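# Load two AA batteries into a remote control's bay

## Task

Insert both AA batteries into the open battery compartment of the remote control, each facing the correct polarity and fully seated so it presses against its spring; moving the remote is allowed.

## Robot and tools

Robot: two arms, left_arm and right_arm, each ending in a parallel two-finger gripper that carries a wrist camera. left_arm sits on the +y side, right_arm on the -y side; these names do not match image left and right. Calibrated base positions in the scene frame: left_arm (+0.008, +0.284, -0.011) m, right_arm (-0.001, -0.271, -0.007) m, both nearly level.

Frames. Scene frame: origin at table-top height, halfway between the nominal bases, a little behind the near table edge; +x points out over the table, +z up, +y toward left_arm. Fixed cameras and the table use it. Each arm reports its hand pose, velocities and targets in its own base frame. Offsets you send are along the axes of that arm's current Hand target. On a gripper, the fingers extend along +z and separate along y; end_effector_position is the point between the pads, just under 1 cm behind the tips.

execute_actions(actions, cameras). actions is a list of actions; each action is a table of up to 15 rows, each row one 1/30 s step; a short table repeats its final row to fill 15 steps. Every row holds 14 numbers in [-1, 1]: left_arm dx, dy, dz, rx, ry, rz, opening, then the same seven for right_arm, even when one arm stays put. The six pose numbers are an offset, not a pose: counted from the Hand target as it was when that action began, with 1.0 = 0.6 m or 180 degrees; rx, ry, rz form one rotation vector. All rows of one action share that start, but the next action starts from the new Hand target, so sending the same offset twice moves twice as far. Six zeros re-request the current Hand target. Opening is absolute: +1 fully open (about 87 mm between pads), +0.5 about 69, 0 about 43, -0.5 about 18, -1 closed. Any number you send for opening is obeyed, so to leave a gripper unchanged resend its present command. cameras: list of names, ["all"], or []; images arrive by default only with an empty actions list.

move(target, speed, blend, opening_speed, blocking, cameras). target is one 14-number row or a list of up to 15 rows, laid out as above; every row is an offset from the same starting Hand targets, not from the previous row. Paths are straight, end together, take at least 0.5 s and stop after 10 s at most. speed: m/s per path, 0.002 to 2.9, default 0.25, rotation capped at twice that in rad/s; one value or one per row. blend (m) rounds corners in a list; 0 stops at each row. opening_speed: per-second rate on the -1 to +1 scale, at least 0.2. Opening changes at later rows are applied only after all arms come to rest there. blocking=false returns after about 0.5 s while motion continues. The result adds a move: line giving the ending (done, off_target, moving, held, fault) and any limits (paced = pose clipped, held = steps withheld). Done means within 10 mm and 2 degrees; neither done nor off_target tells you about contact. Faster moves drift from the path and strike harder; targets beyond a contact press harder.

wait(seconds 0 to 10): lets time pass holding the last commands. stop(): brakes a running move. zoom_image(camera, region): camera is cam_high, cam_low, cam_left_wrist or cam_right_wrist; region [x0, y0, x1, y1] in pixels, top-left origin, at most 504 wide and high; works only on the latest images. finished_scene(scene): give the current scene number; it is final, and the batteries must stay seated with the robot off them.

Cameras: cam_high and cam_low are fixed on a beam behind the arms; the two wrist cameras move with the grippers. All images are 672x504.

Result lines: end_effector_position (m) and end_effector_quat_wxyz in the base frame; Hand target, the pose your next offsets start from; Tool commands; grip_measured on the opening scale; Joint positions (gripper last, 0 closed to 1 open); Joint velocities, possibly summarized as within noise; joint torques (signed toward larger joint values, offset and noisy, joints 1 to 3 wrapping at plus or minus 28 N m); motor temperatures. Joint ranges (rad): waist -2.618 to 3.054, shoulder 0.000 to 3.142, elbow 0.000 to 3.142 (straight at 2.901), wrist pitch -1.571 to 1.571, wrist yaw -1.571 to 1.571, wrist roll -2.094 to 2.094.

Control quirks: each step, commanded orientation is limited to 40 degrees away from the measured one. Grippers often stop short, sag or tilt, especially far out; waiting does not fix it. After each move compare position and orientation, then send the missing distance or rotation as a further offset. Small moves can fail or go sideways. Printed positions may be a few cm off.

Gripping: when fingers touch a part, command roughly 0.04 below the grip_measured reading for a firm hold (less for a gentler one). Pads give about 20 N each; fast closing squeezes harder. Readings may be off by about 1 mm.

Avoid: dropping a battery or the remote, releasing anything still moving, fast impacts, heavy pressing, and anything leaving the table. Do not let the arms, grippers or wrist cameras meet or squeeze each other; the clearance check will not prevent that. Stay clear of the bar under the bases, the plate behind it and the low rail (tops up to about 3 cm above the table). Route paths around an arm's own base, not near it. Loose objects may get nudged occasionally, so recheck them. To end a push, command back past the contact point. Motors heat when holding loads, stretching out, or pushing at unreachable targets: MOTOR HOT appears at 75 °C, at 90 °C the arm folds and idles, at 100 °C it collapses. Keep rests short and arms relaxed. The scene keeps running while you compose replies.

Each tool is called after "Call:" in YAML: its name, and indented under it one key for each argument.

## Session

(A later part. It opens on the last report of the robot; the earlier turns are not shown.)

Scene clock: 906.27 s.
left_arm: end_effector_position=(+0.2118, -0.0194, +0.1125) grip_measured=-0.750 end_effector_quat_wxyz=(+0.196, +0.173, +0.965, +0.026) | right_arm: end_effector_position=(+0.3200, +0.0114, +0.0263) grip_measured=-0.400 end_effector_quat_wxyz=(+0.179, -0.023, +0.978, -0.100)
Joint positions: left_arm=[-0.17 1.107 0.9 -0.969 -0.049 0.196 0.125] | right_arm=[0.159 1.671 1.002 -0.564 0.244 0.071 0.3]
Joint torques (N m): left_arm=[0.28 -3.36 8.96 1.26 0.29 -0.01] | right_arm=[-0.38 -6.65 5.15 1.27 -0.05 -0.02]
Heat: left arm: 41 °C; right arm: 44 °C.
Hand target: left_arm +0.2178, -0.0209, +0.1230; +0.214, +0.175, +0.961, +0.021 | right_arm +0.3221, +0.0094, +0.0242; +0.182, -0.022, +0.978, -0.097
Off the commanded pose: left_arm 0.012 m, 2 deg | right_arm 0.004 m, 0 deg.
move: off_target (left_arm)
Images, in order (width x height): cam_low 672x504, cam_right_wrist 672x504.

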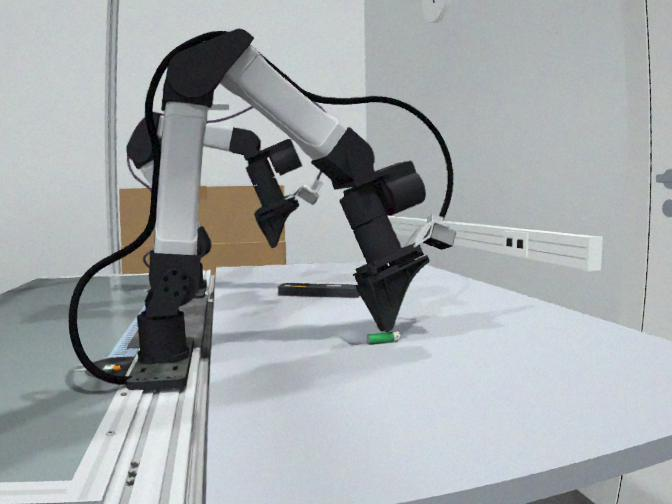

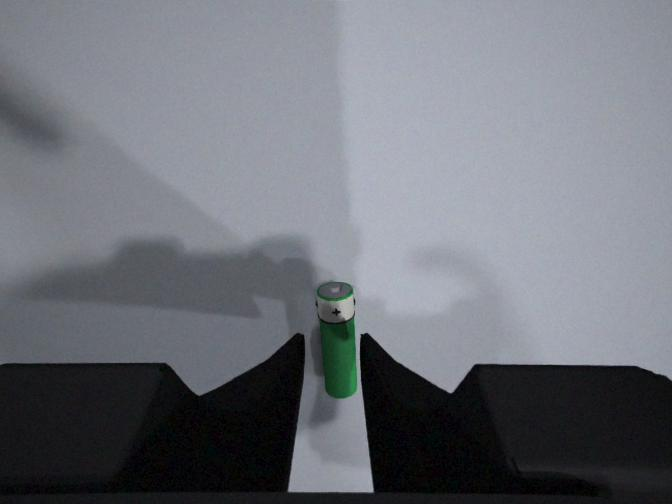

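Call:
move:
  target:
    - [0,0,0,0,0,0,-0.75,0.0,0,0.0115,0,0,0,-0.4]
    - [0,0,0,0,0,0,-0.75,0.0,0,0.0115,0,0,0,-0.75]
    - [0,0,0,0,0,0,-0.75,-0.04,0,-0.12,0,0,0,-0.75]
  speed: 0.1
  opening_speed: 1
  cameras: ["cam_right_wrist","cam_low"]

Call:
zoom_image:
  camera: "cam_low"
  region: [320, 220, 460, 340]

Scene clock: 913.17 s.
left_arm: end_effector_position=(+0.2118, -0.0194, +0.1125) grip_measured=-0.750 end_effector_quat_wxyz=(+0.196, +0.173, +0.965, +0.026) | right_arm: end_effector_position=(+0.3106, +0.0226, +0.0825) grip_measured=-0.620 end_effector_quat_wxyz=(+0.157, -0.027, +0.982, -0.097)
Joint positions: left_arm=[-0.17 1.107 0.9 -0.969 -0.049 0.196 0.125] | right_arm=[0.194 1.617 1.187 -0.856 0.242 0.104 0.19]
Joint torques (N m): left_arm=[0.31 -3.64 8.94 1.2 0.25 0] | right_arm=[0.83 -9.17 8.34 0.91 0.16 0.16]
Heat: left arm: 41 °C; right arm: 44 °C.
Hand target: left_arm +0.2178, -0.0209, +0.1230; +0.214, +0.175, +0.961, +0.021 | right_arm +0.3184, +0.0243, +0.0985; +0.182, -0.022, +0.978, -0.097
Off the commanded pose: left_arm 0.012 m, 2 deg | right_arm 0.018 m, 3 deg.
move: off_target (left_arm, right_arm)
Images, in order (width x height): cam_low 672x504, cam_right_wrist 672x504.

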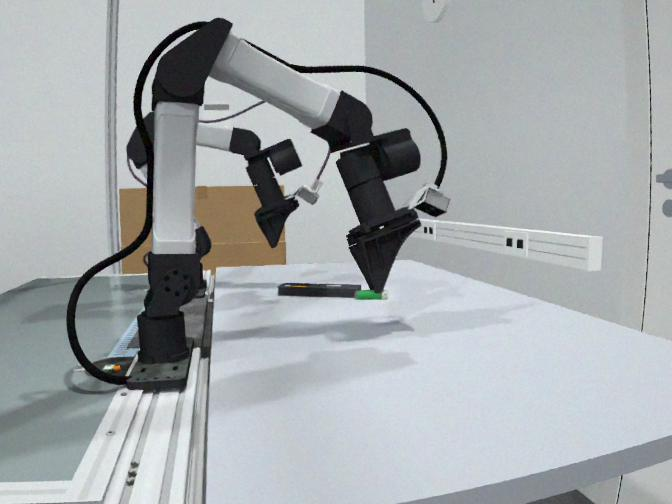

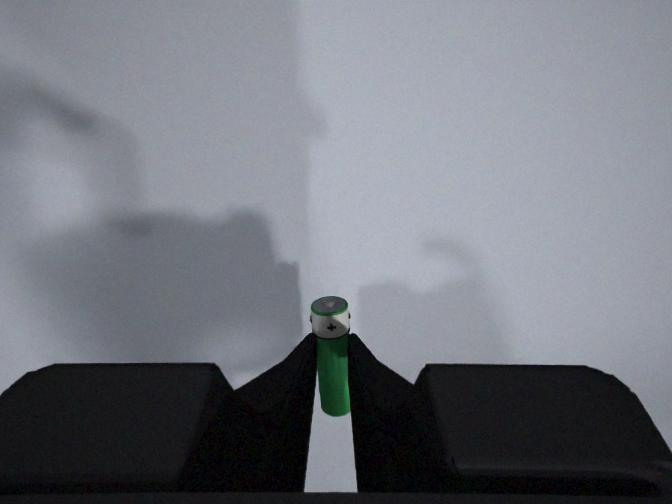

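Scaled by 3.600.

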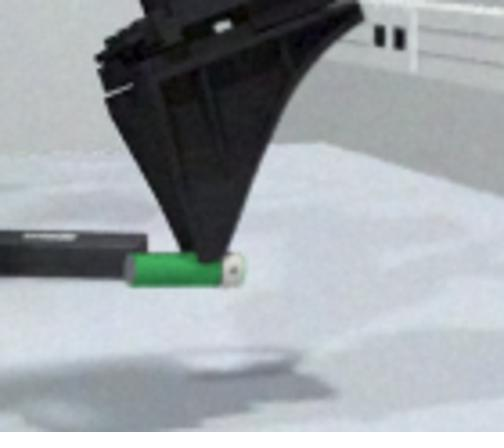

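Call:
move:
  target:
    - [-0.05,0.3,-0.12,0,0,0,-0.75,0,0,0,0,0,0,-0.75]
    - [-0.05,0.3,-0.12,0,0,0,-0.75,0.0215,0.64,-0.026,0.010,-0.080,0.143,-0.75]
  speed: 0.15
  cameras: ["cam_right_wrist","cam_low"]

Scene clock: 930.63 s.
left_arm: end_effector_position=(+0.2668, +0.1383, +0.2168) grip_measured=-0.750 end_effector_quat_wxyz=(+0.204, +0.170, +0.964, +0.023) | right_arm: end_effector_position=(+0.2942, +0.4008, +0.0285) grip_measured=-0.750 end_effector_quat_wxyz=(+0.313, +0.179, +0.930, -0.068)
Joint positions: left_arm=[0.506 1.506 1.614 -1.325 0.218 0.817 0.125] | right_arm=[1.086 2.492 2.227 -1.245 0.65 1.445 0.125]
Joint torques (N m): left_arm=[0.17 -4.27 8.49 1.08 0.48 0.05] | right_arm=[0.32 -12.55 7.82 0.26 0.46 0.2]
Motor temperatures (°C): left_arm=[22 36 42 28 20 21 23] | right_arm=[24 46 31 22 22 22 25]
Heat: left arm: 42 °C; right arm: 46 °C.
Hand target: left_arm +0.2722, +0.1399, +0.2210; +0.213, +0.175, +0.961, +0.021 | right_arm +0.2982, +0.4025, +0.0324; +0.320, +0.187, +0.927, -0.066
Off the commanded pose: left_arm 0.007 m, 1 deg | right_arm 0.006 m, 1 deg.
move: done
Images, in order (width x height): cam_low 672x504, cam_right_wrist 672x504.

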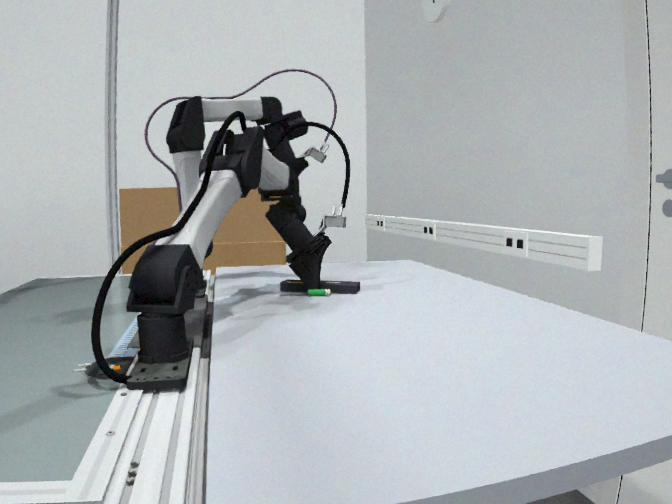

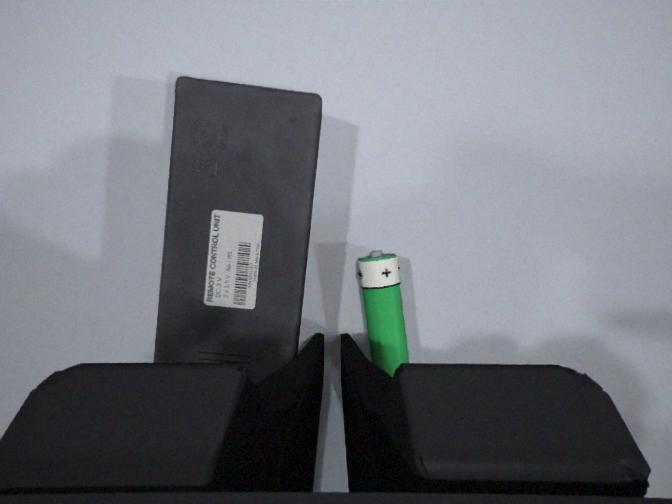

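Call:
move:
  target:
    - [0,0,0,0,0,0,-0.75,0,0,0,0,0,0,-0.6]
    - [0,0,0,0,0,0,-0.75,-0.045,0,-0.06,0,0,0,-0.4]
    - [0,0,0,0,0,0,-0.75,-0.066,-0.037,-0.044,0,0.09,-0.04,-0.4]
  speed: 0.1
  opening_speed: 1
  cameras: ["cam_right_wrist","cam_low"]

Scene clock: 942.00 s.
left_arm: end_effector_position=(+0.2668, +0.1383, +0.2168) grip_measured=-0.750 end_effector_quat_wxyz=(+0.204, +0.170, +0.964, +0.023) | right_arm: end_effector_position=(+0.2993, +0.3765, +0.0690) grip_measured=-0.400 end_effector_quat_wxyz=(+0.182, +0.133, +0.972, -0.068)
Joint positions: left_arm=[0.506 1.506 1.614 -1.325 0.218 0.817 0.125] | right_arm=[0.962 2.53 2.511 -1.504 0.387 1.224 0.3]
Joint torques (N m): left_arm=[0.02 -4.16 8.65 1.02 0.47 -0.02] | right_arm=[-0.34 -13.75 7.72 0.28 0.09 -0.03]
Heat: left arm: 43 °C; right arm: 49 °C.
Hand target: left_arm +0.2722, +0.1399, +0.2210; +0.213, +0.175, +0.961, +0.021 | right_arm +0.3033, +0.3765, +0.0778; +0.181, +0.136, +0.972, -0.058
Off the commanded pose: left_arm 0.007 m, 1 deg | right_arm 0.010 m, 1 deg.
move: done
Images, in order (width x height): cam_low 672x504, cam_right_wrist 672x504.

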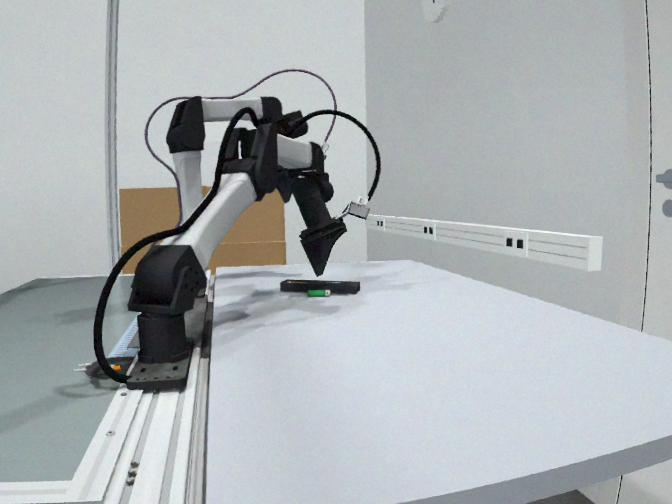

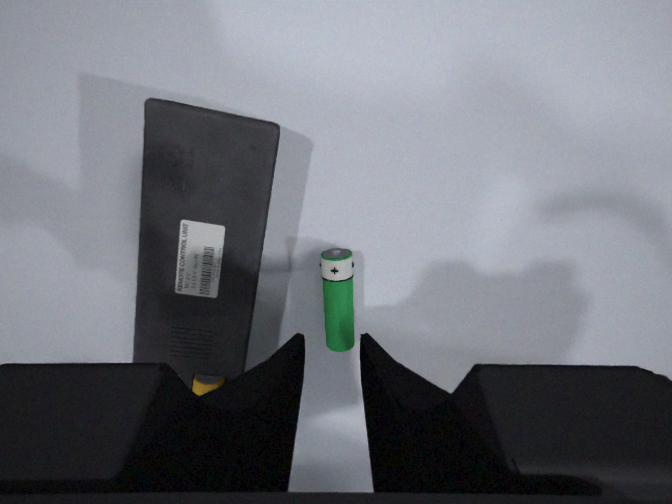

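Call:
move:
  target:
    - [0,0,0,0,0,0,-0.75,0.041,-0.004,0.085,0,0,0,-0.4]
    - [0,0,0,0,0,0,-0.75,0.041,-0.004,0.085,0,0,0,-0.75]
    - [0,0,0,0,0,0,-0.75,-0.04,0,-0.09,0,-0.09,0,-0.75]
  speed: 0.1
  opening_speed: 1
  cameras: ["cam_right_wrist","cam_low"]

Call:
zoom_image:
  camera: "cam_low"
  region: [250, 220, 390, 320]

Scene clock: 951.10 s.
left_arm: end_effector_position=(+0.2668, +0.1383, +0.2168) grip_measured=-0.750 end_effector_quat_wxyz=(+0.204, +0.170, +0.964, +0.023) | right_arm: end_effector_position=(+0.3041, +0.3783, +0.1313) grip_measured=-0.583 end_effector_quat_wxyz=(+0.312, +0.118, +0.940, -0.070)
Joint positions: left_arm=[0.506 1.506 1.614 -1.325 0.218 0.817 0.125] | right_arm=[1.044 2.455 2.573 -1.552 0.638 1.249 0.209]
Joint torques (N m): left_arm=[-0.01 -4.21 8.5 1.16 0.54 0.04] | right_arm=[0.57 -12.36 7.41 0.46 0.48 0.16]
Motor temperatures (°C): left_arm=[22 36 43 28 21 21 23] | right_arm=[24 51 31 21 22 22 25]
Heat: left arm: 43 °C; right arm: 51 °C.
Hand target: left_arm +0.2722, +0.1399, +0.2210; +0.213, +0.175, +0.961, +0.021 | right_arm +0.3068, +0.3794, +0.1367; +0.316, +0.127, +0.937, -0.077
Off the commanded pose: left_arm 0.007 m, 1 deg | right_arm 0.006 m, 1 deg.
joint sent to its limit (right arm) — joint 4 (wrist pitch), lower limit. The joint targets still meet the commanded pose.
move: done
Images, in order (width x height): cam_low 672x504, cam_right_wrist 672x504.

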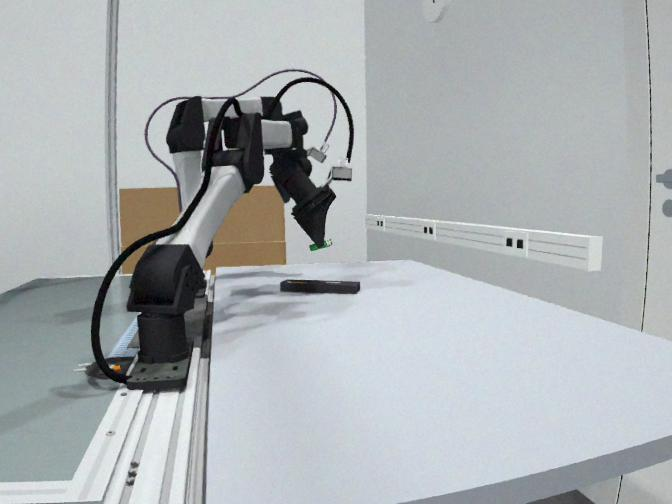

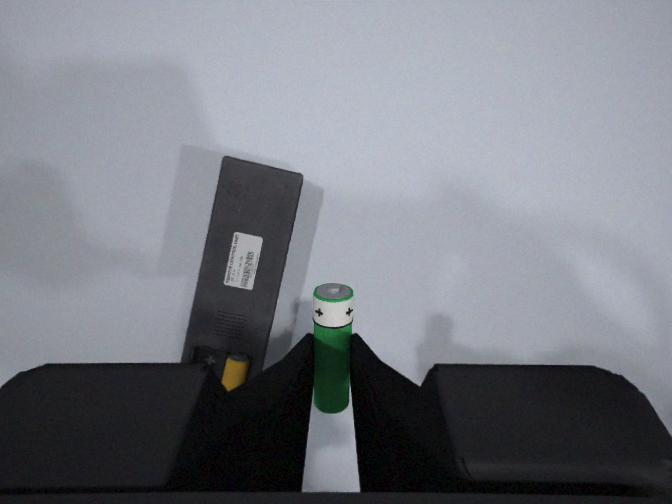

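Scaled by 3.600.

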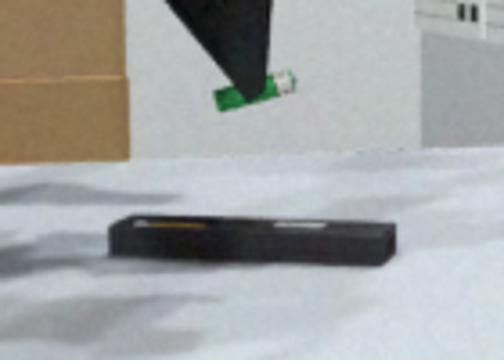

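Call:
move:
  target: [0,0,0,0,0,0,-0.75,0.112,0.13,0.015,0,0,0.06,-0.75]
  speed: 0.12
  cameras: ["cam_right_wrist","cam_low","cam_high"]

Call:
zoom_image:
  camera: "cam_high"
  region: [330, 220, 470, 330]

Scene clock: 963.87 s.
left_arm: end_effector_position=(+0.2668, +0.1383, +0.2168) grip_measured=-0.750 end_effector_quat_wxyz=(+0.204, +0.170, +0.964, +0.023) | right_arm: end_effector_position=(+0.2758, +0.4586, +0.0728) grip_measured=-0.583 end_effector_quat_wxyz=(+0.326, +0.189, +0.926, -0.004)
Joint positions: left_arm=[0.506 1.506 1.614 -1.325 0.218 0.817 0.125] | right_arm=[1.166 2.72 2.836 -1.54 0.651 1.519 0.209]
Joint torques (N m): left_arm=[0.08 -4.27 8.57 1.1 0.47 -0.04] | right_arm=[0.28 -14.12 7.8 0.69 0.51 0.18]
Heat: left arm: 44 °C; right arm: 50 °C.
Hand target: left_arm +0.2722, +0.1399, +0.2210; +0.213, +0.175, +0.961, +0.021 | right_arm +0.2826, +0.4646, +0.0832; +0.322, +0.214, +0.921, -0.047
Off the commanded pose: left_arm 0.007 m, 1 deg | right_arm 0.014 m, 6 deg.
elbow stopped short (right arm): the move would have taken joint 3 (elbow) straighter than the controller allows.
move: off_target (right_arm)
Images, in order (width x height): cam_high 672x504, cam_low 672x504, cam_right_wrist 672x504.

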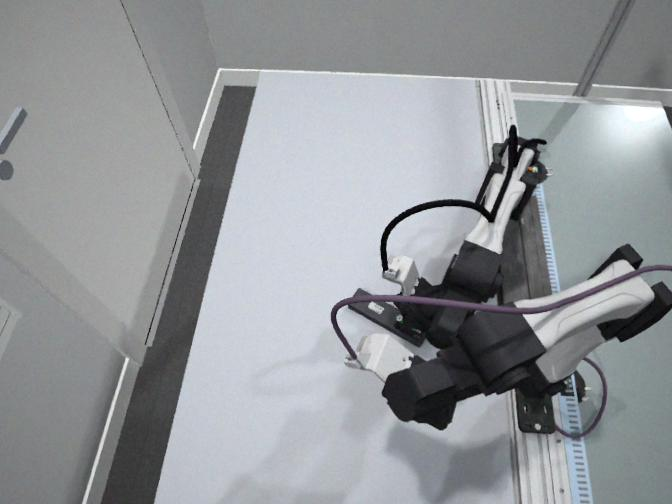

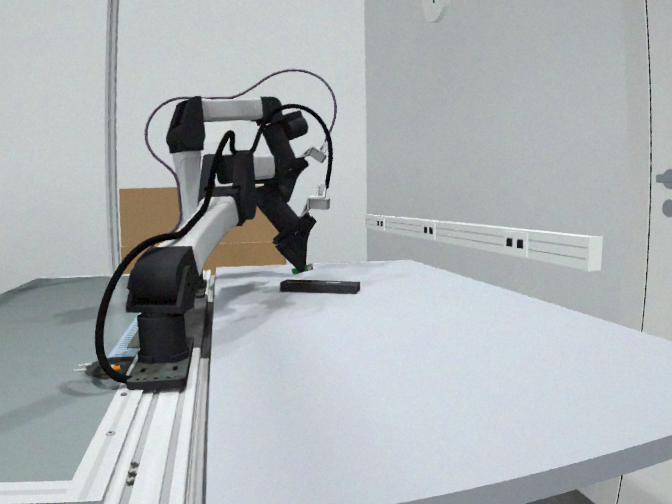

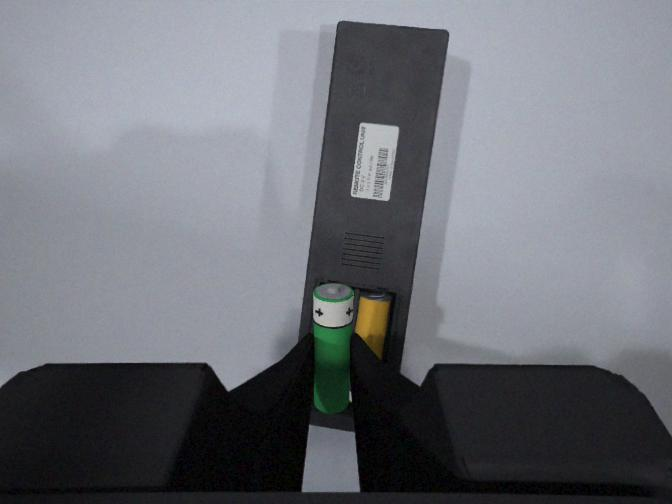

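Scaled by 3.600.

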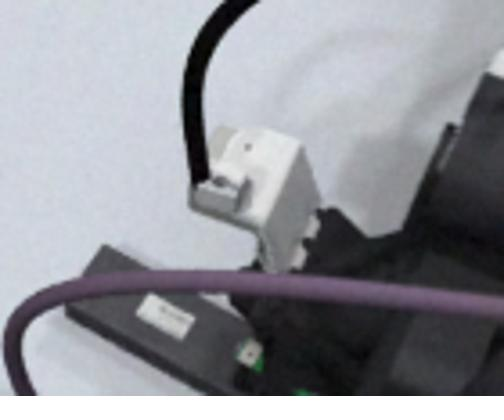

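Call:
move:
  target: [0,0,0,0,0,0,-0.75,0.036,0.004,0.0375,0,0,0.015,-0.75]
  speed: 0.06
  cameras: ["cam_right_wrist","cam_low"]

Call:
zoom_image:
  camera: "cam_right_wrist"
  region: [240, 220, 440, 450]

Call:
zoom_image:
  camera: "cam_low"
  region: [250, 230, 370, 310]

Scene clock: 969.70 s.
left_arm: end_effector_position=(+0.2668, +0.1383, +0.2168) grip_measured=-0.750 end_effector_quat_wxyz=(+0.204, +0.170, +0.964, +0.023) | right_arm: end_effector_position=(+0.2770, +0.4626, +0.0502) grip_measured=-0.583 end_effector_quat_wxyz=(+0.324, +0.216, +0.921, -0.007)
Joint positions: left_arm=[0.506 1.506 1.614 -1.325 0.218 0.817 0.125] | right_arm=[1.168 2.768 2.841 -1.528 0.651 1.59 0.209]
Joint torques (N m): left_arm=[-0.06 -4.19 8.72 1.14 0.49 0.04] | right_arm=[0.61 -13.09 7.45 0.67 0.48 0.22]
Heat: left arm: 44 °C; right arm: 51 °C.
Hand target: left_arm +0.2722, +0.1399, +0.2210; +0.213, +0.175, +0.961, +0.021 | right_arm +0.2813, +0.4696, +0.0524; +0.323, +0.236, +0.916, -0.039
Off the commanded pose: left_arm 0.007 m, 1 deg | right_arm 0.009 m, 4 deg.
elbow stopped short (right arm): the move would have taken joint 3 (elbow) straighter than the controller allows.
move: off_target (right_arm)
Images, in order (width x height): cam_low 672x504, cam_right_wrist 672x504.

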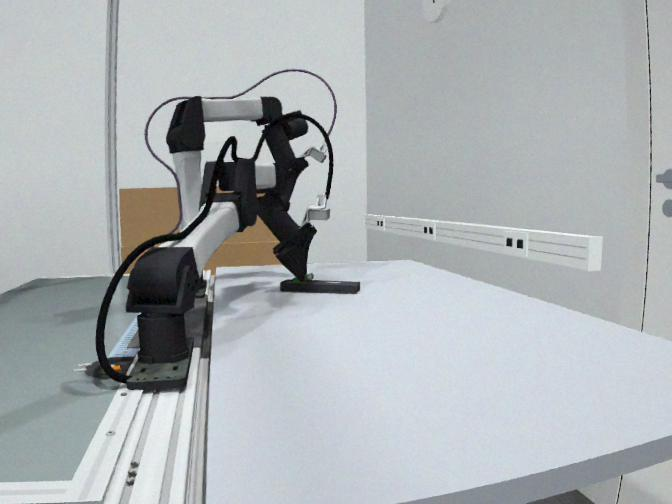

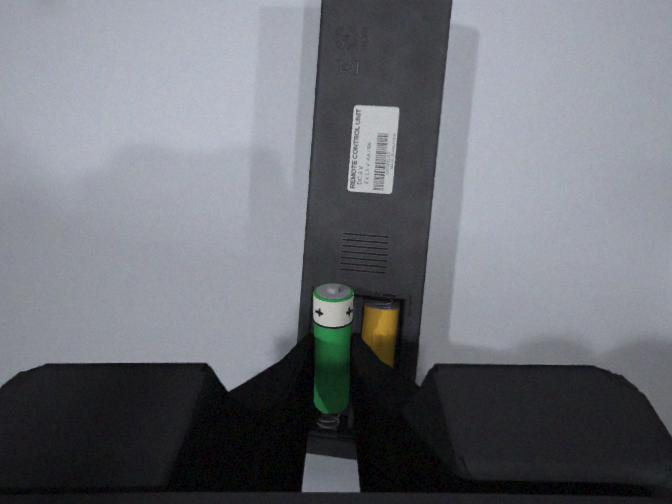

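Scaled by 2.191.

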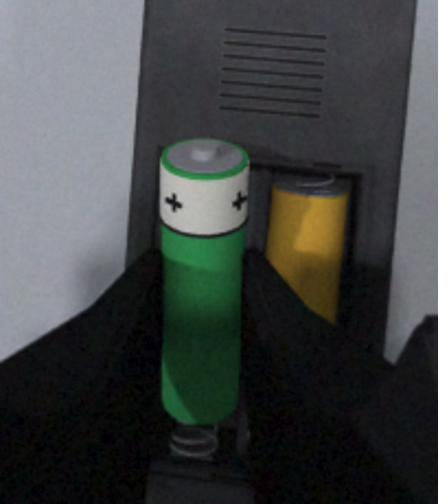

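Scaled by 4.200.

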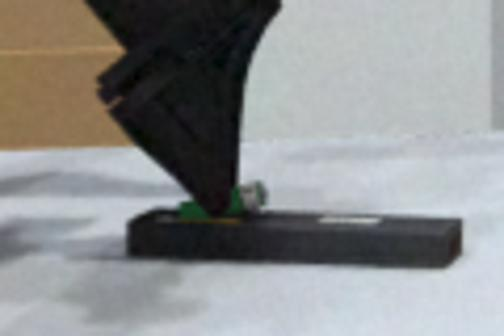

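Call:
move:
  target:
    - [0,0,0,0,0,0,-0.75,0.015,0,0.011,0,0,0,-0.75]
    - [0,0,0,0,0,0,-0.75,0.024,0,0.006,0,0,0,-0.75]
  speed: 0.05
  cameras: ["cam_right_wrist","cam_low"]

Call:
zoom_image:
  camera: "cam_right_wrist"
  region: [240, 220, 440, 450]

Call:
zoom_image:
  camera: "cam_low"
  region: [250, 230, 370, 310]

Scene clock: 976.47 s.
left_arm: end_effector_position=(+0.2668, +0.1383, +0.2168) grip_measured=-0.750 end_effector_quat_wxyz=(+0.204, +0.170, +0.964, +0.023) | right_arm: end_effector_position=(+0.2774, +0.4646, +0.0496) grip_measured=-0.583 end_effector_quat_wxyz=(+0.339, +0.221, +0.914, -0.006)
Joint positions: left_arm=[0.506 1.506 1.614 -1.325 0.218 0.817 0.125] | right_arm=[1.179 2.779 2.849 -1.528 0.685 1.612 0.209]
Joint torques (N m): left_arm=[0.21 -4.26 8.51 1.12 0.5 0.04] | right_arm=[1.07 -11.96 6.79 0.7 0.14 0.23]
Heat: left arm: 44 °C; right arm: 52 °C.
Hand target: left_arm +0.2722, +0.1399, +0.2210; +0.213, +0.175, +0.961, +0.021 | right_arm +0.2737, +0.4746, +0.0409; +0.323, +0.236, +0.916, -0.040
Off the commanded pose: left_arm 0.007 m, 1 deg | right_arm 0.014 m, 5 deg.
elbow stopped short (right arm): the move would have taken joint 3 (elbow) straighter than the controller allows.
move: off_target (right_arm)
Images, in order (width x height): cam_low 672x504, cam_right_wrist 672x504.

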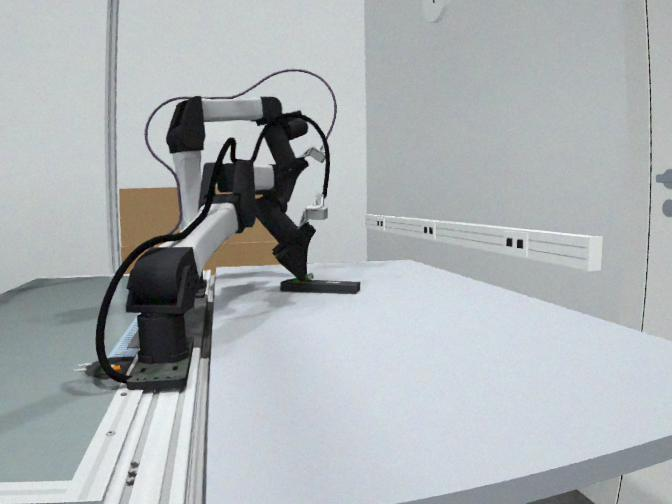

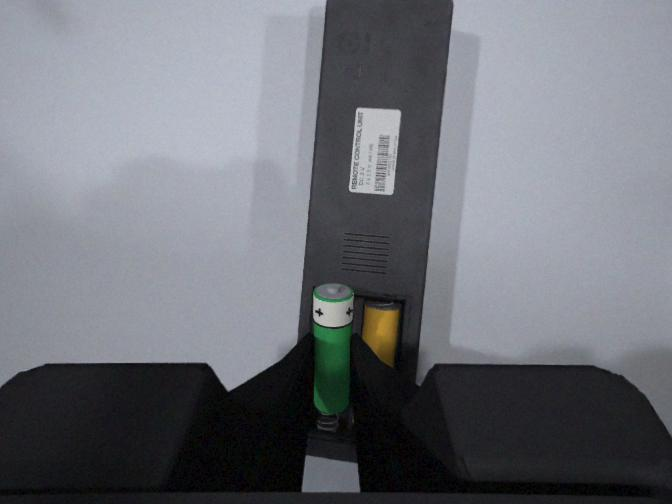

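Scaled by 2.191.

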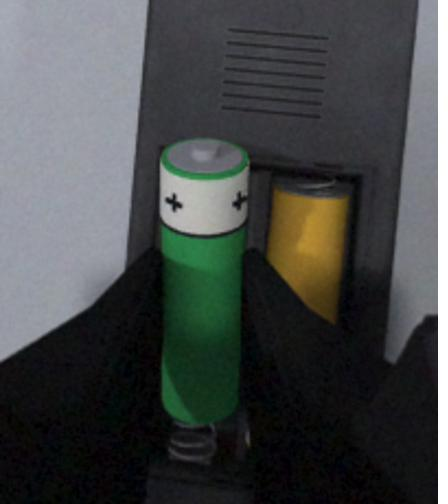

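Scaled by 4.200.

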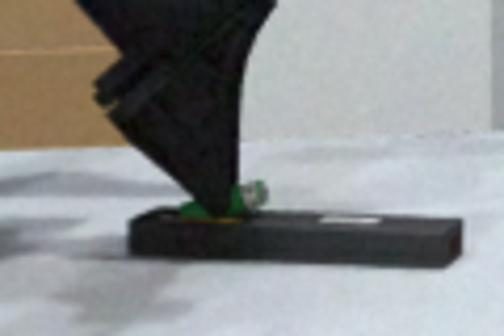

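Call:
move:
  target:
    - [0,0,0,0,0,0,-0.75,0.004,-0.015,-0.012,0,0,0,-0.42]
    - [0,0,0,0,0,0,-0.75,-0.06,-0.015,-0.08,0,0,0,-0.42]
  speed: 0.06
  opening_speed: 0.5
  cameras: ["cam_right_wrist"]

Call:
zoom_image:
  camera: "cam_right_wrist"
  region: [240, 220, 440, 450]

Call:
zoom_image:
  camera: "cam_low"
  region: [250, 230, 370, 310]

Scene clock: 984.50 s.
left_arm: end_effector_position=(+0.2668, +0.1383, +0.2168) grip_measured=-0.750 end_effector_quat_wxyz=(+0.204, +0.170, +0.964, +0.023) | right_arm: end_effector_position=(+0.2672, +0.4648, +0.0753) grip_measured=-0.420 end_effector_quat_wxyz=(+0.335, +0.219, +0.917, +0.008)
Joint positions: left_arm=[0.506 1.506 1.614 -1.325 0.218 0.817 0.125] | right_arm=[1.192 2.718 2.834 -1.553 0.671 1.614 0.29]
Joint torques (N m): left_arm=[-0.01 -4.33 8.57 1.14 0.49 0.01] | right_arm=[0.31 -18.8 4.59 0.42 0.29 -0.01]
Heat: left arm: 44 °C; right arm: 53 °C.
Hand target: left_arm +0.2722, +0.1399, +0.2210; +0.213, +0.175, +0.961, +0.021 | right_arm +0.2666, +0.4627, +0.1000; +0.323, +0.236, +0.916, -0.040
Off the commanded pose: left_arm 0.007 m, 1 deg | right_arm 0.025 m, 6 deg.
elbow stopped short (right arm): the move would have taken joint 3 (elbow) straighter than the controller allows.
joint sent to its limit (right arm) — joint 4 (wrist pitch), lower limit. The joint targets are off in orientation, not in position.
move: off_target (right_arm)
Images, in order (width x height): cam_right_wrist 672x504.

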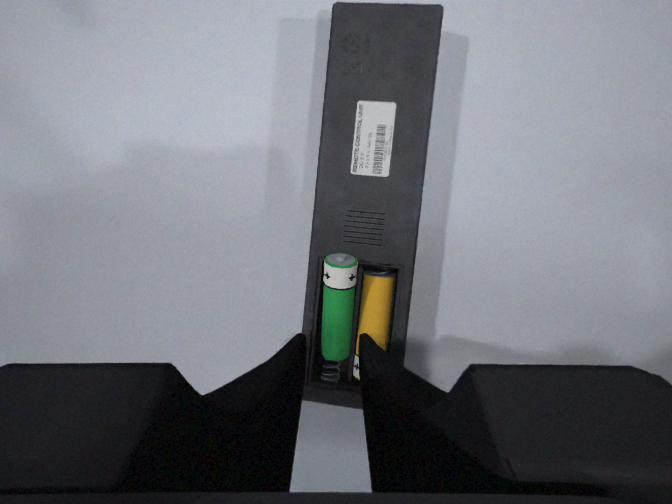

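Scaled by 2.191.

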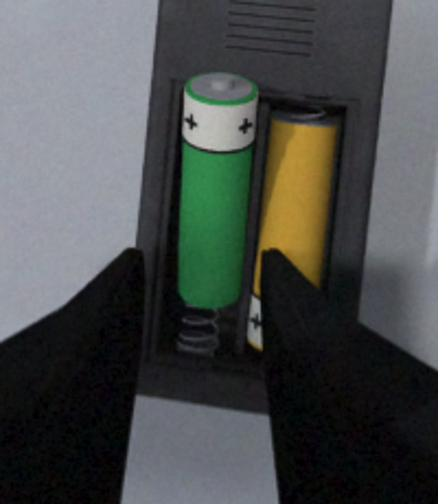

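This scene's latest camera images include none from cam_low. They are from: cam_right_wrist. cam_low's image comes with the result of a call that names it in "cameras".

Call:
move:
  target:
    - [0,0,0,0,0,0,-0.75,-0.02,-0.4,-0.05,0,0,0,-0.42]
    - [-0.020,-0.359,0.17,-0.067,0.135,-0.463,0.9,-0.02,-0.4,-0.05,0,0,0,-0.42]
  speed: 0.15
  cameras: ["cam_left_wrist","cam_low","cam_high"]

Call:
zoom_image:
  camera: "cam_low"
  region: [240, 220, 380, 310]

Scene clock: 1011.87 s.
left_arm: end_effector_position=(+0.2520, -0.0660, +0.1119) grip_measured=+0.900 end_effector_quat_wxyz=(+0.003, -0.527, +0.850, +0.005) | right_arm: end_effector_position=(+0.1502, +0.2553, +0.1063) grip_measured=-0.420 end_effector_quat_wxyz=(+0.323, +0.230, +0.917, -0.047)
Joint positions: left_arm=[-0.113 1.572 1.27 -1.269 -0.011 -1.224 0.95] | right_arm=[1.297 1.675 1.306 -1.292 0.659 1.82 0.29]
Joint torques (N m): left_arm=[-0.65 -5.16 5.52 0.61 0.11 -0.23] | right_arm=[0.92 -9.18 4.53 -0.03 0.32 0.21]
Motor temperatures (°C): left_arm=[21 36 43 27 21 21 23] | right_arm=[24 57 31 21 22 22 25]
Heat: left arm: 43 °C; right arm: 57 °C.
Hand target: left_arm +0.2542, -0.0698, +0.1086; +0.000, -0.530, +0.848, +0.000 | right_arm +0.1476, +0.2522, +0.1117; +0.323, +0.236, +0.916, -0.039
Off the commanded pose: left_arm 0.006 m, 1 deg | right_arm 0.007 m, 1 deg.
move: done
Images, in order (width x height): cam_high 672x504, cam_low 672x504, cam_left_wrist 672x504.

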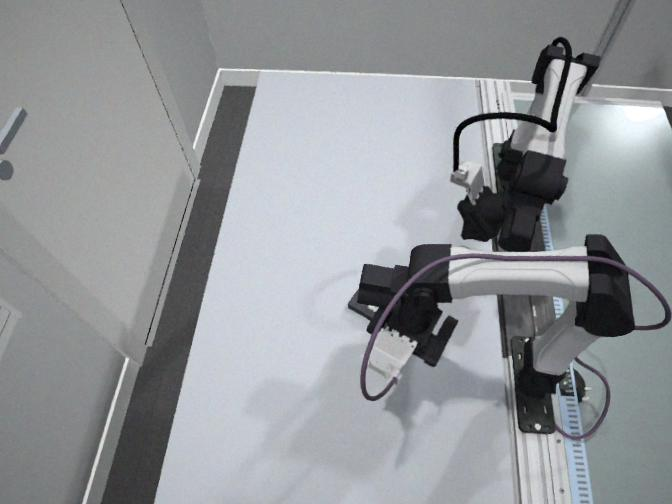

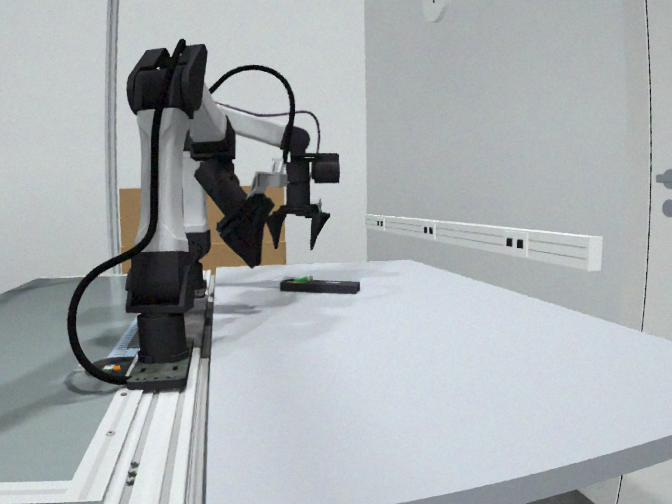

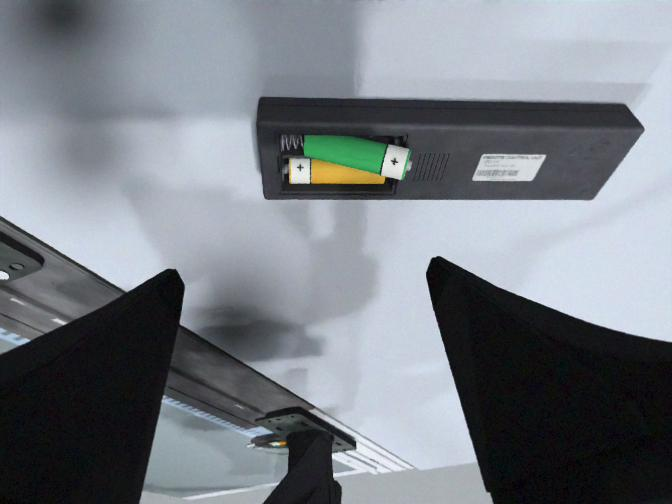

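Scaled by 3.600.

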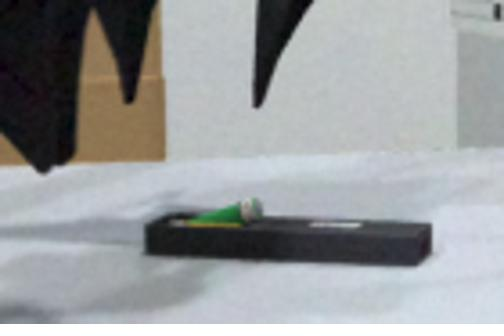

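Call:
move:
  target:
    - [0,-0.015,0.05,0.045,0,0,0.9,0,0,0,0,0,0,-0.42]
    - [0.003,-0.015,0.115,0.045,0,0,0.9,0,0,0,0,0,0,-0.42]
  speed: 0.08
  cameras: ["cam_left_wrist","cam_low"]

Call:
zoom_image:
  camera: "cam_low"
  region: [240, 220, 380, 310]

Scene clock: 1021.67 s.
left_arm: end_effector_position=(+0.2594, -0.0741, +0.0422) grip_measured=+0.900 end_effector_quat_wxyz=(+0.040, -0.527, +0.847, -0.055) | right_arm: end_effector_position=(+0.1502, +0.2553, +0.1063) grip_measured=-0.420 end_effector_quat_wxyz=(+0.323, +0.230, +0.917, -0.047)
Joint positions: left_arm=[-0.108 1.537 0.943 -0.846 0.038 -1.224 0.95] | right_arm=[1.297 1.675 1.306 -1.292 0.659 1.82 0.29]
Joint torques (N m): left_arm=[-0.1 -4.49 5.49 0.88 0.14 -0.16] | right_arm=[0.92 -9.18 4.52 -0.03 0.32 0.21]
Motor temperatures (°C): left_arm=[21 36 41 27 21 21 23] | right_arm=[24 55 31 21 22 22 25]
Heat: left arm: 41 °C; right arm: 55 °C.
Hand target: left_arm +0.2615, -0.0754, +0.0396; +0.037, -0.529, +0.846, -0.060 | right_arm +0.1476, +0.2522, +0.1117; +0.323, +0.236, +0.916, -0.039
Off the commanded pose: left_arm 0.004 m, 1 deg | right_arm 0.007 m, 1 deg.
move: done
Images, in order (width x height): cam_low 672x504, cam_left_wrist 672x504.

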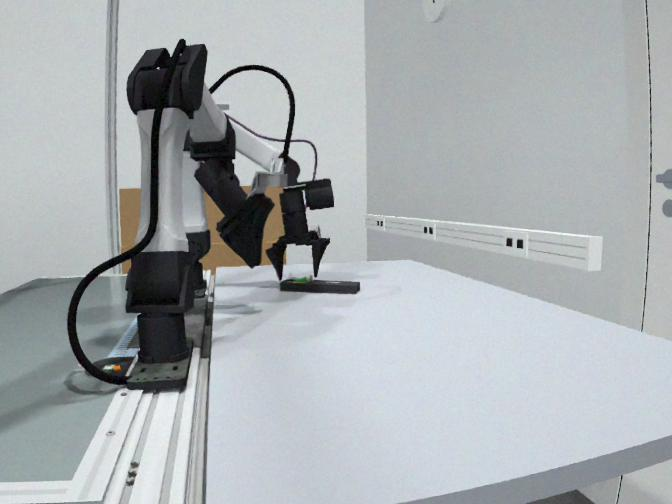

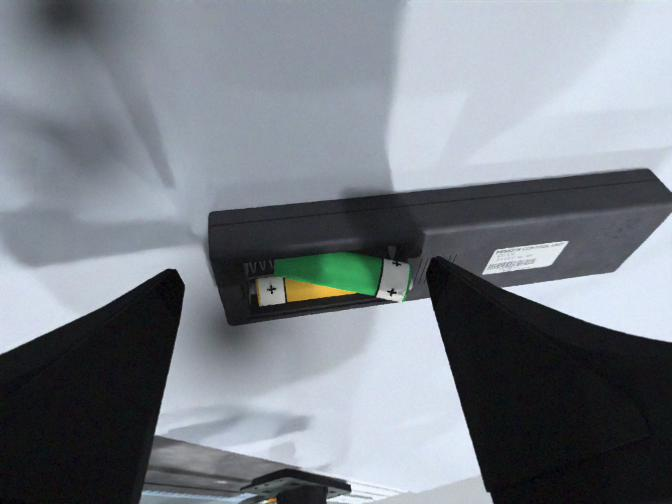

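Scaled by 3.600.

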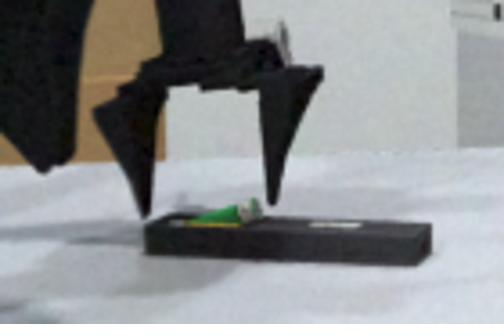

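Call:
move:
  target:
    - [0,0,-0.04,0,0,0,0.9,0,0,0,0,0,0,-0.42]
    - [0.045,-0.043,-0.04,0,0,0,-1,0,0,0,0,0,0,-0.42]
    - [0.045,-0.043,0.0065,0,0,0,-1,0,0,0,0,0,0,-0.42]
  speed: 0.1
  opening_speed: 1.5
  cameras: ["cam_left_wrist","cam_low"]

Scene clock: 1032.07 s.
left_arm: end_effector_position=(+0.2708, -0.1097, +0.0423) grip_measured=-1.000 end_effector_quat_wxyz=(+0.034, -0.526, +0.847, -0.060) | right_arm: end_effector_position=(+0.1502, +0.2553, +0.1063) grip_measured=-0.420 end_effector_quat_wxyz=(+0.323, +0.230, +0.917, -0.047)
Joint positions: left_arm=[-0.223 1.604 1.007 -0.841 0.038 -1.337 0] | right_arm=[1.297 1.675 1.306 -1.292 0.659 1.82 0.29]
Joint torques (N m): left_arm=[-1.03 -5.29 5.27 0.84 0 -0.22] | right_arm=[0.91 -9.2 4.52 -0.03 0.32 0.21]
Heat: left arm: 40 °C; right arm: 52 °C.
Hand target: left_arm +0.2733, -0.1111, +0.0394; +0.037, -0.529, +0.846, -0.060 | right_arm +0.1476, +0.2522, +0.1117; +0.323, +0.236, +0.916, -0.039
Off the commanded pose: left_arm 0.004 m, 1 deg | right_arm 0.007 m, 1 deg.
move: done
Images, in order (width x height): cam_low 672x504, cam_left_wrist 672x504.

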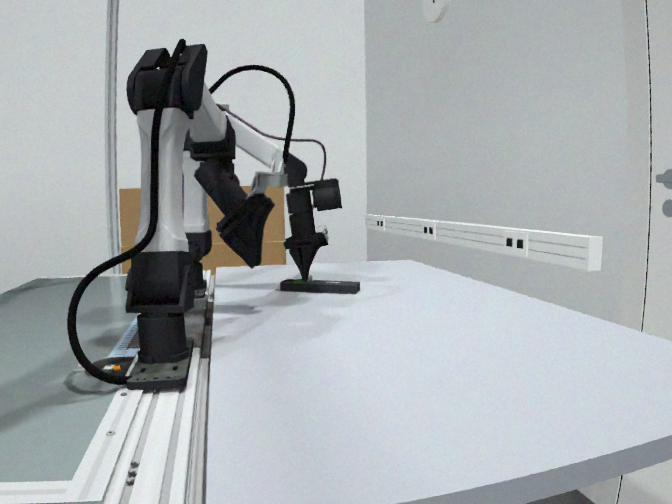

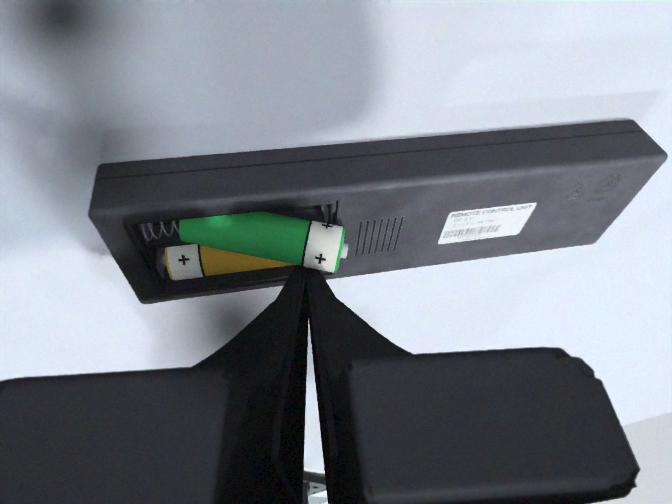

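Call:
move:
  target:
    - [-0.024,0,0.004,0,0,0,-1,0,0,0,0,0,0,-0.42]
  speed: 0.04
  cameras: ["cam_left_wrist"]

Scene clock: 1035.23 s.
left_arm: end_effector_position=(+0.2738, -0.1021, +0.0397) grip_measured=-1.000 end_effector_quat_wxyz=(+0.032, -0.529, +0.846, -0.060) | right_arm: end_effector_position=(+0.1502, +0.2553, +0.1063) grip_measured=-0.420 end_effector_quat_wxyz=(+0.323, +0.230, +0.917, -0.047)
Joint positions: left_arm=[-0.192 1.615 1.007 -0.834 0.044 -1.311 0] | right_arm=[1.297 1.675 1.306 -1.292 0.659 1.82 0.29]
Joint torques (N m): left_arm=[0.95 -4.67 6.27 0.9 -0.05 -0.03] | right_arm=[0.92 -9.2 4.51 -0.03 0.32 0.21]
Heat: left arm: 40 °C; right arm: 52 °C.
Hand target: left_arm +0.2798, -0.0983, +0.0370; +0.037, -0.529, +0.846, -0.060 | right_arm +0.1476, +0.2522, +0.1117; +0.323, +0.236, +0.916, -0.039
Off the commanded pose: left_arm 0.008 m, 1 deg | right_arm 0.007 m, 1 deg.
move: done
Images, in order (width x height): cam_left_wrist 672x504.

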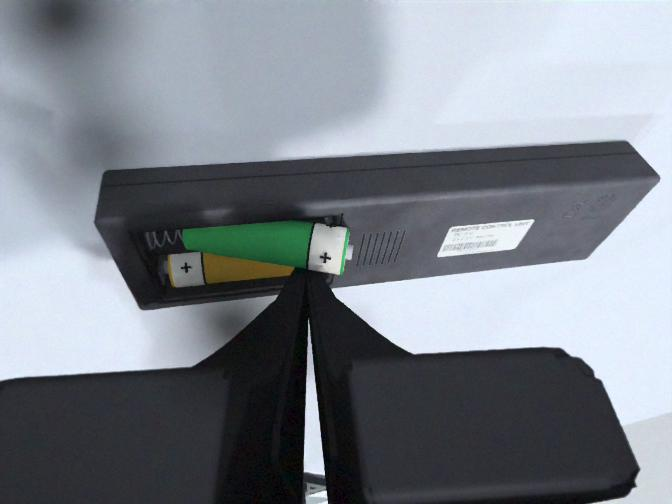

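Call:
move:
  target:
    - [-0.016,0,0.003,0,0,0,-1,0,0,0,0,0,0,-0.42]
  speed: 0.04
  cameras: ["cam_left_wrist"]

Scene clock: 1037.53 s.
left_arm: end_effector_position=(+0.2754, -0.0979, +0.0391) grip_measured=-1.000 end_effector_quat_wxyz=(+0.025, -0.527, +0.847, -0.068) | right_arm: end_effector_position=(+0.1502, +0.2553, +0.1063) grip_measured=-0.420 end_effector_quat_wxyz=(+0.323, +0.230, +0.917, -0.047)
Joint positions: left_arm=[-0.162 1.621 1.007 -0.829 0.07 -1.28 0] | right_arm=[1.297 1.675 1.306 -1.292 0.659 1.82 0.29]
Joint torques (N m): left_arm=[0.8 -4.21 6.79 0.87 -0.28 -0.01] | right_arm=[0.91 -9.18 4.52 -0.03 0.32 0.21]
Heat: left arm: 40 °C; right arm: 51 °C.
Hand target: left_arm +0.2843, -0.0897, +0.0352; +0.037, -0.529, +0.846, -0.060 | right_arm +0.1476, +0.2522, +0.1117; +0.323, +0.236, +0.916, -0.039
Off the commanded pose: left_arm 0.013 m, 2 deg | right_arm 0.007 m, 1 deg.
move: off_target (left_arm)
Images, in order (width x height): cam_left_wrist 672x504.

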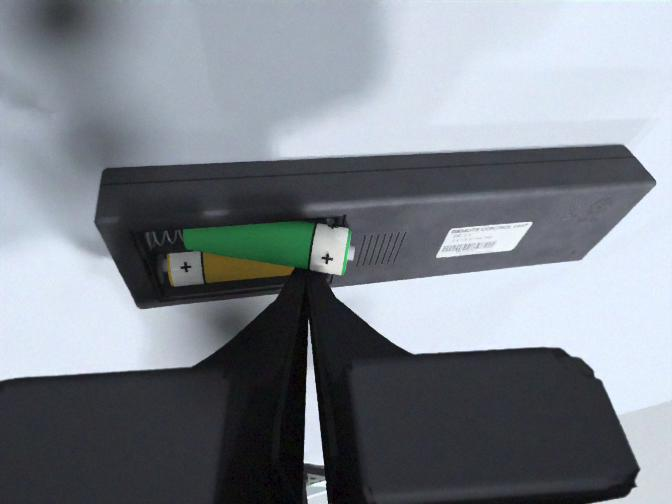

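Call:
move:
  target:
    - [0.02,0,-0.06,0,0,0,-1,0,0,0,0,0,0,-0.42]
    - [0,0.0446,-0.06,0,0,0,0.9,0,0,0,0,0,0,-0.42]
    - [0,0.0446,0.0,0,0,0,0.9,0,0,0,0,0,0,-0.42]
  speed: 0.1
  opening_speed: 1.5
  cameras: ["cam_left_wrist","cam_low"]

Call:
zoom_image:
  camera: "cam_low"
  region: [240, 220, 380, 310]

Scene clock: 1047.03 s.
left_arm: end_effector_position=(+0.2586, -0.0811, +0.0360) grip_measured=+0.900 end_effector_quat_wxyz=(+0.032, -0.530, +0.845, -0.066) | right_arm: end_effector_position=(+0.1502, +0.2553, +0.1063) grip_measured=-0.420 end_effector_quat_wxyz=(+0.323, +0.230, +0.917, -0.047)
Joint positions: left_arm=[-0.116 1.546 0.919 -0.811 0.064 -1.241 0.95] | right_arm=[1.297 1.675 1.306 -1.292 0.659 1.82 0.29]
Joint torques (N m): left_arm=[-0.36 -4.64 5.26 0.91 -0.15 -0.09] | right_arm=[0.92 -9.2 4.52 -0.03 0.32 0.21]
Motor temperatures (°C): left_arm=[22 37 40 27 21 21 23] | right_arm=[24 50 30 21 22 22 25]
Heat: left arm: 40 °C; right arm: 50 °C.
Hand target: left_arm +0.2605, -0.0781, +0.0314; +0.037, -0.529, +0.846, -0.060 | right_arm +0.1476, +0.2522, +0.1117; +0.323, +0.236, +0.916, -0.039
Off the commanded pose: left_arm 0.006 m, 1 deg | right_arm 0.007 m, 1 deg.
move: done
Images, in order (width x height): cam_low 672x504, cam_left_wrist 672x504.

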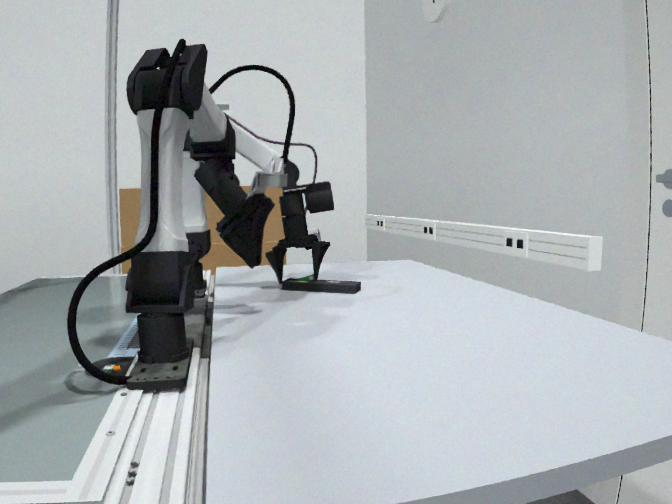

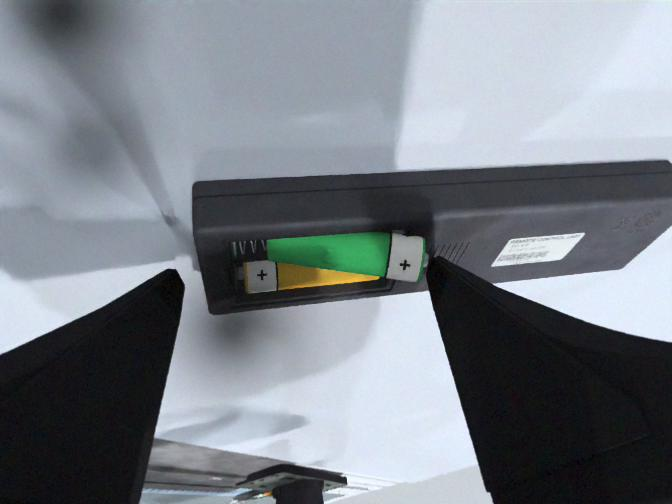

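Scaled by 3.600.

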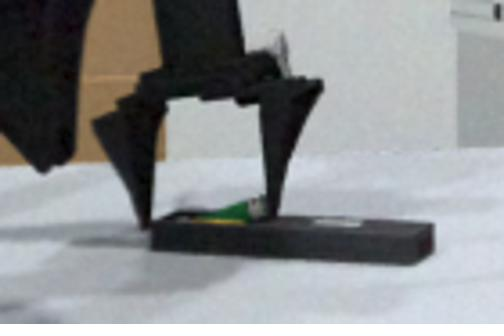

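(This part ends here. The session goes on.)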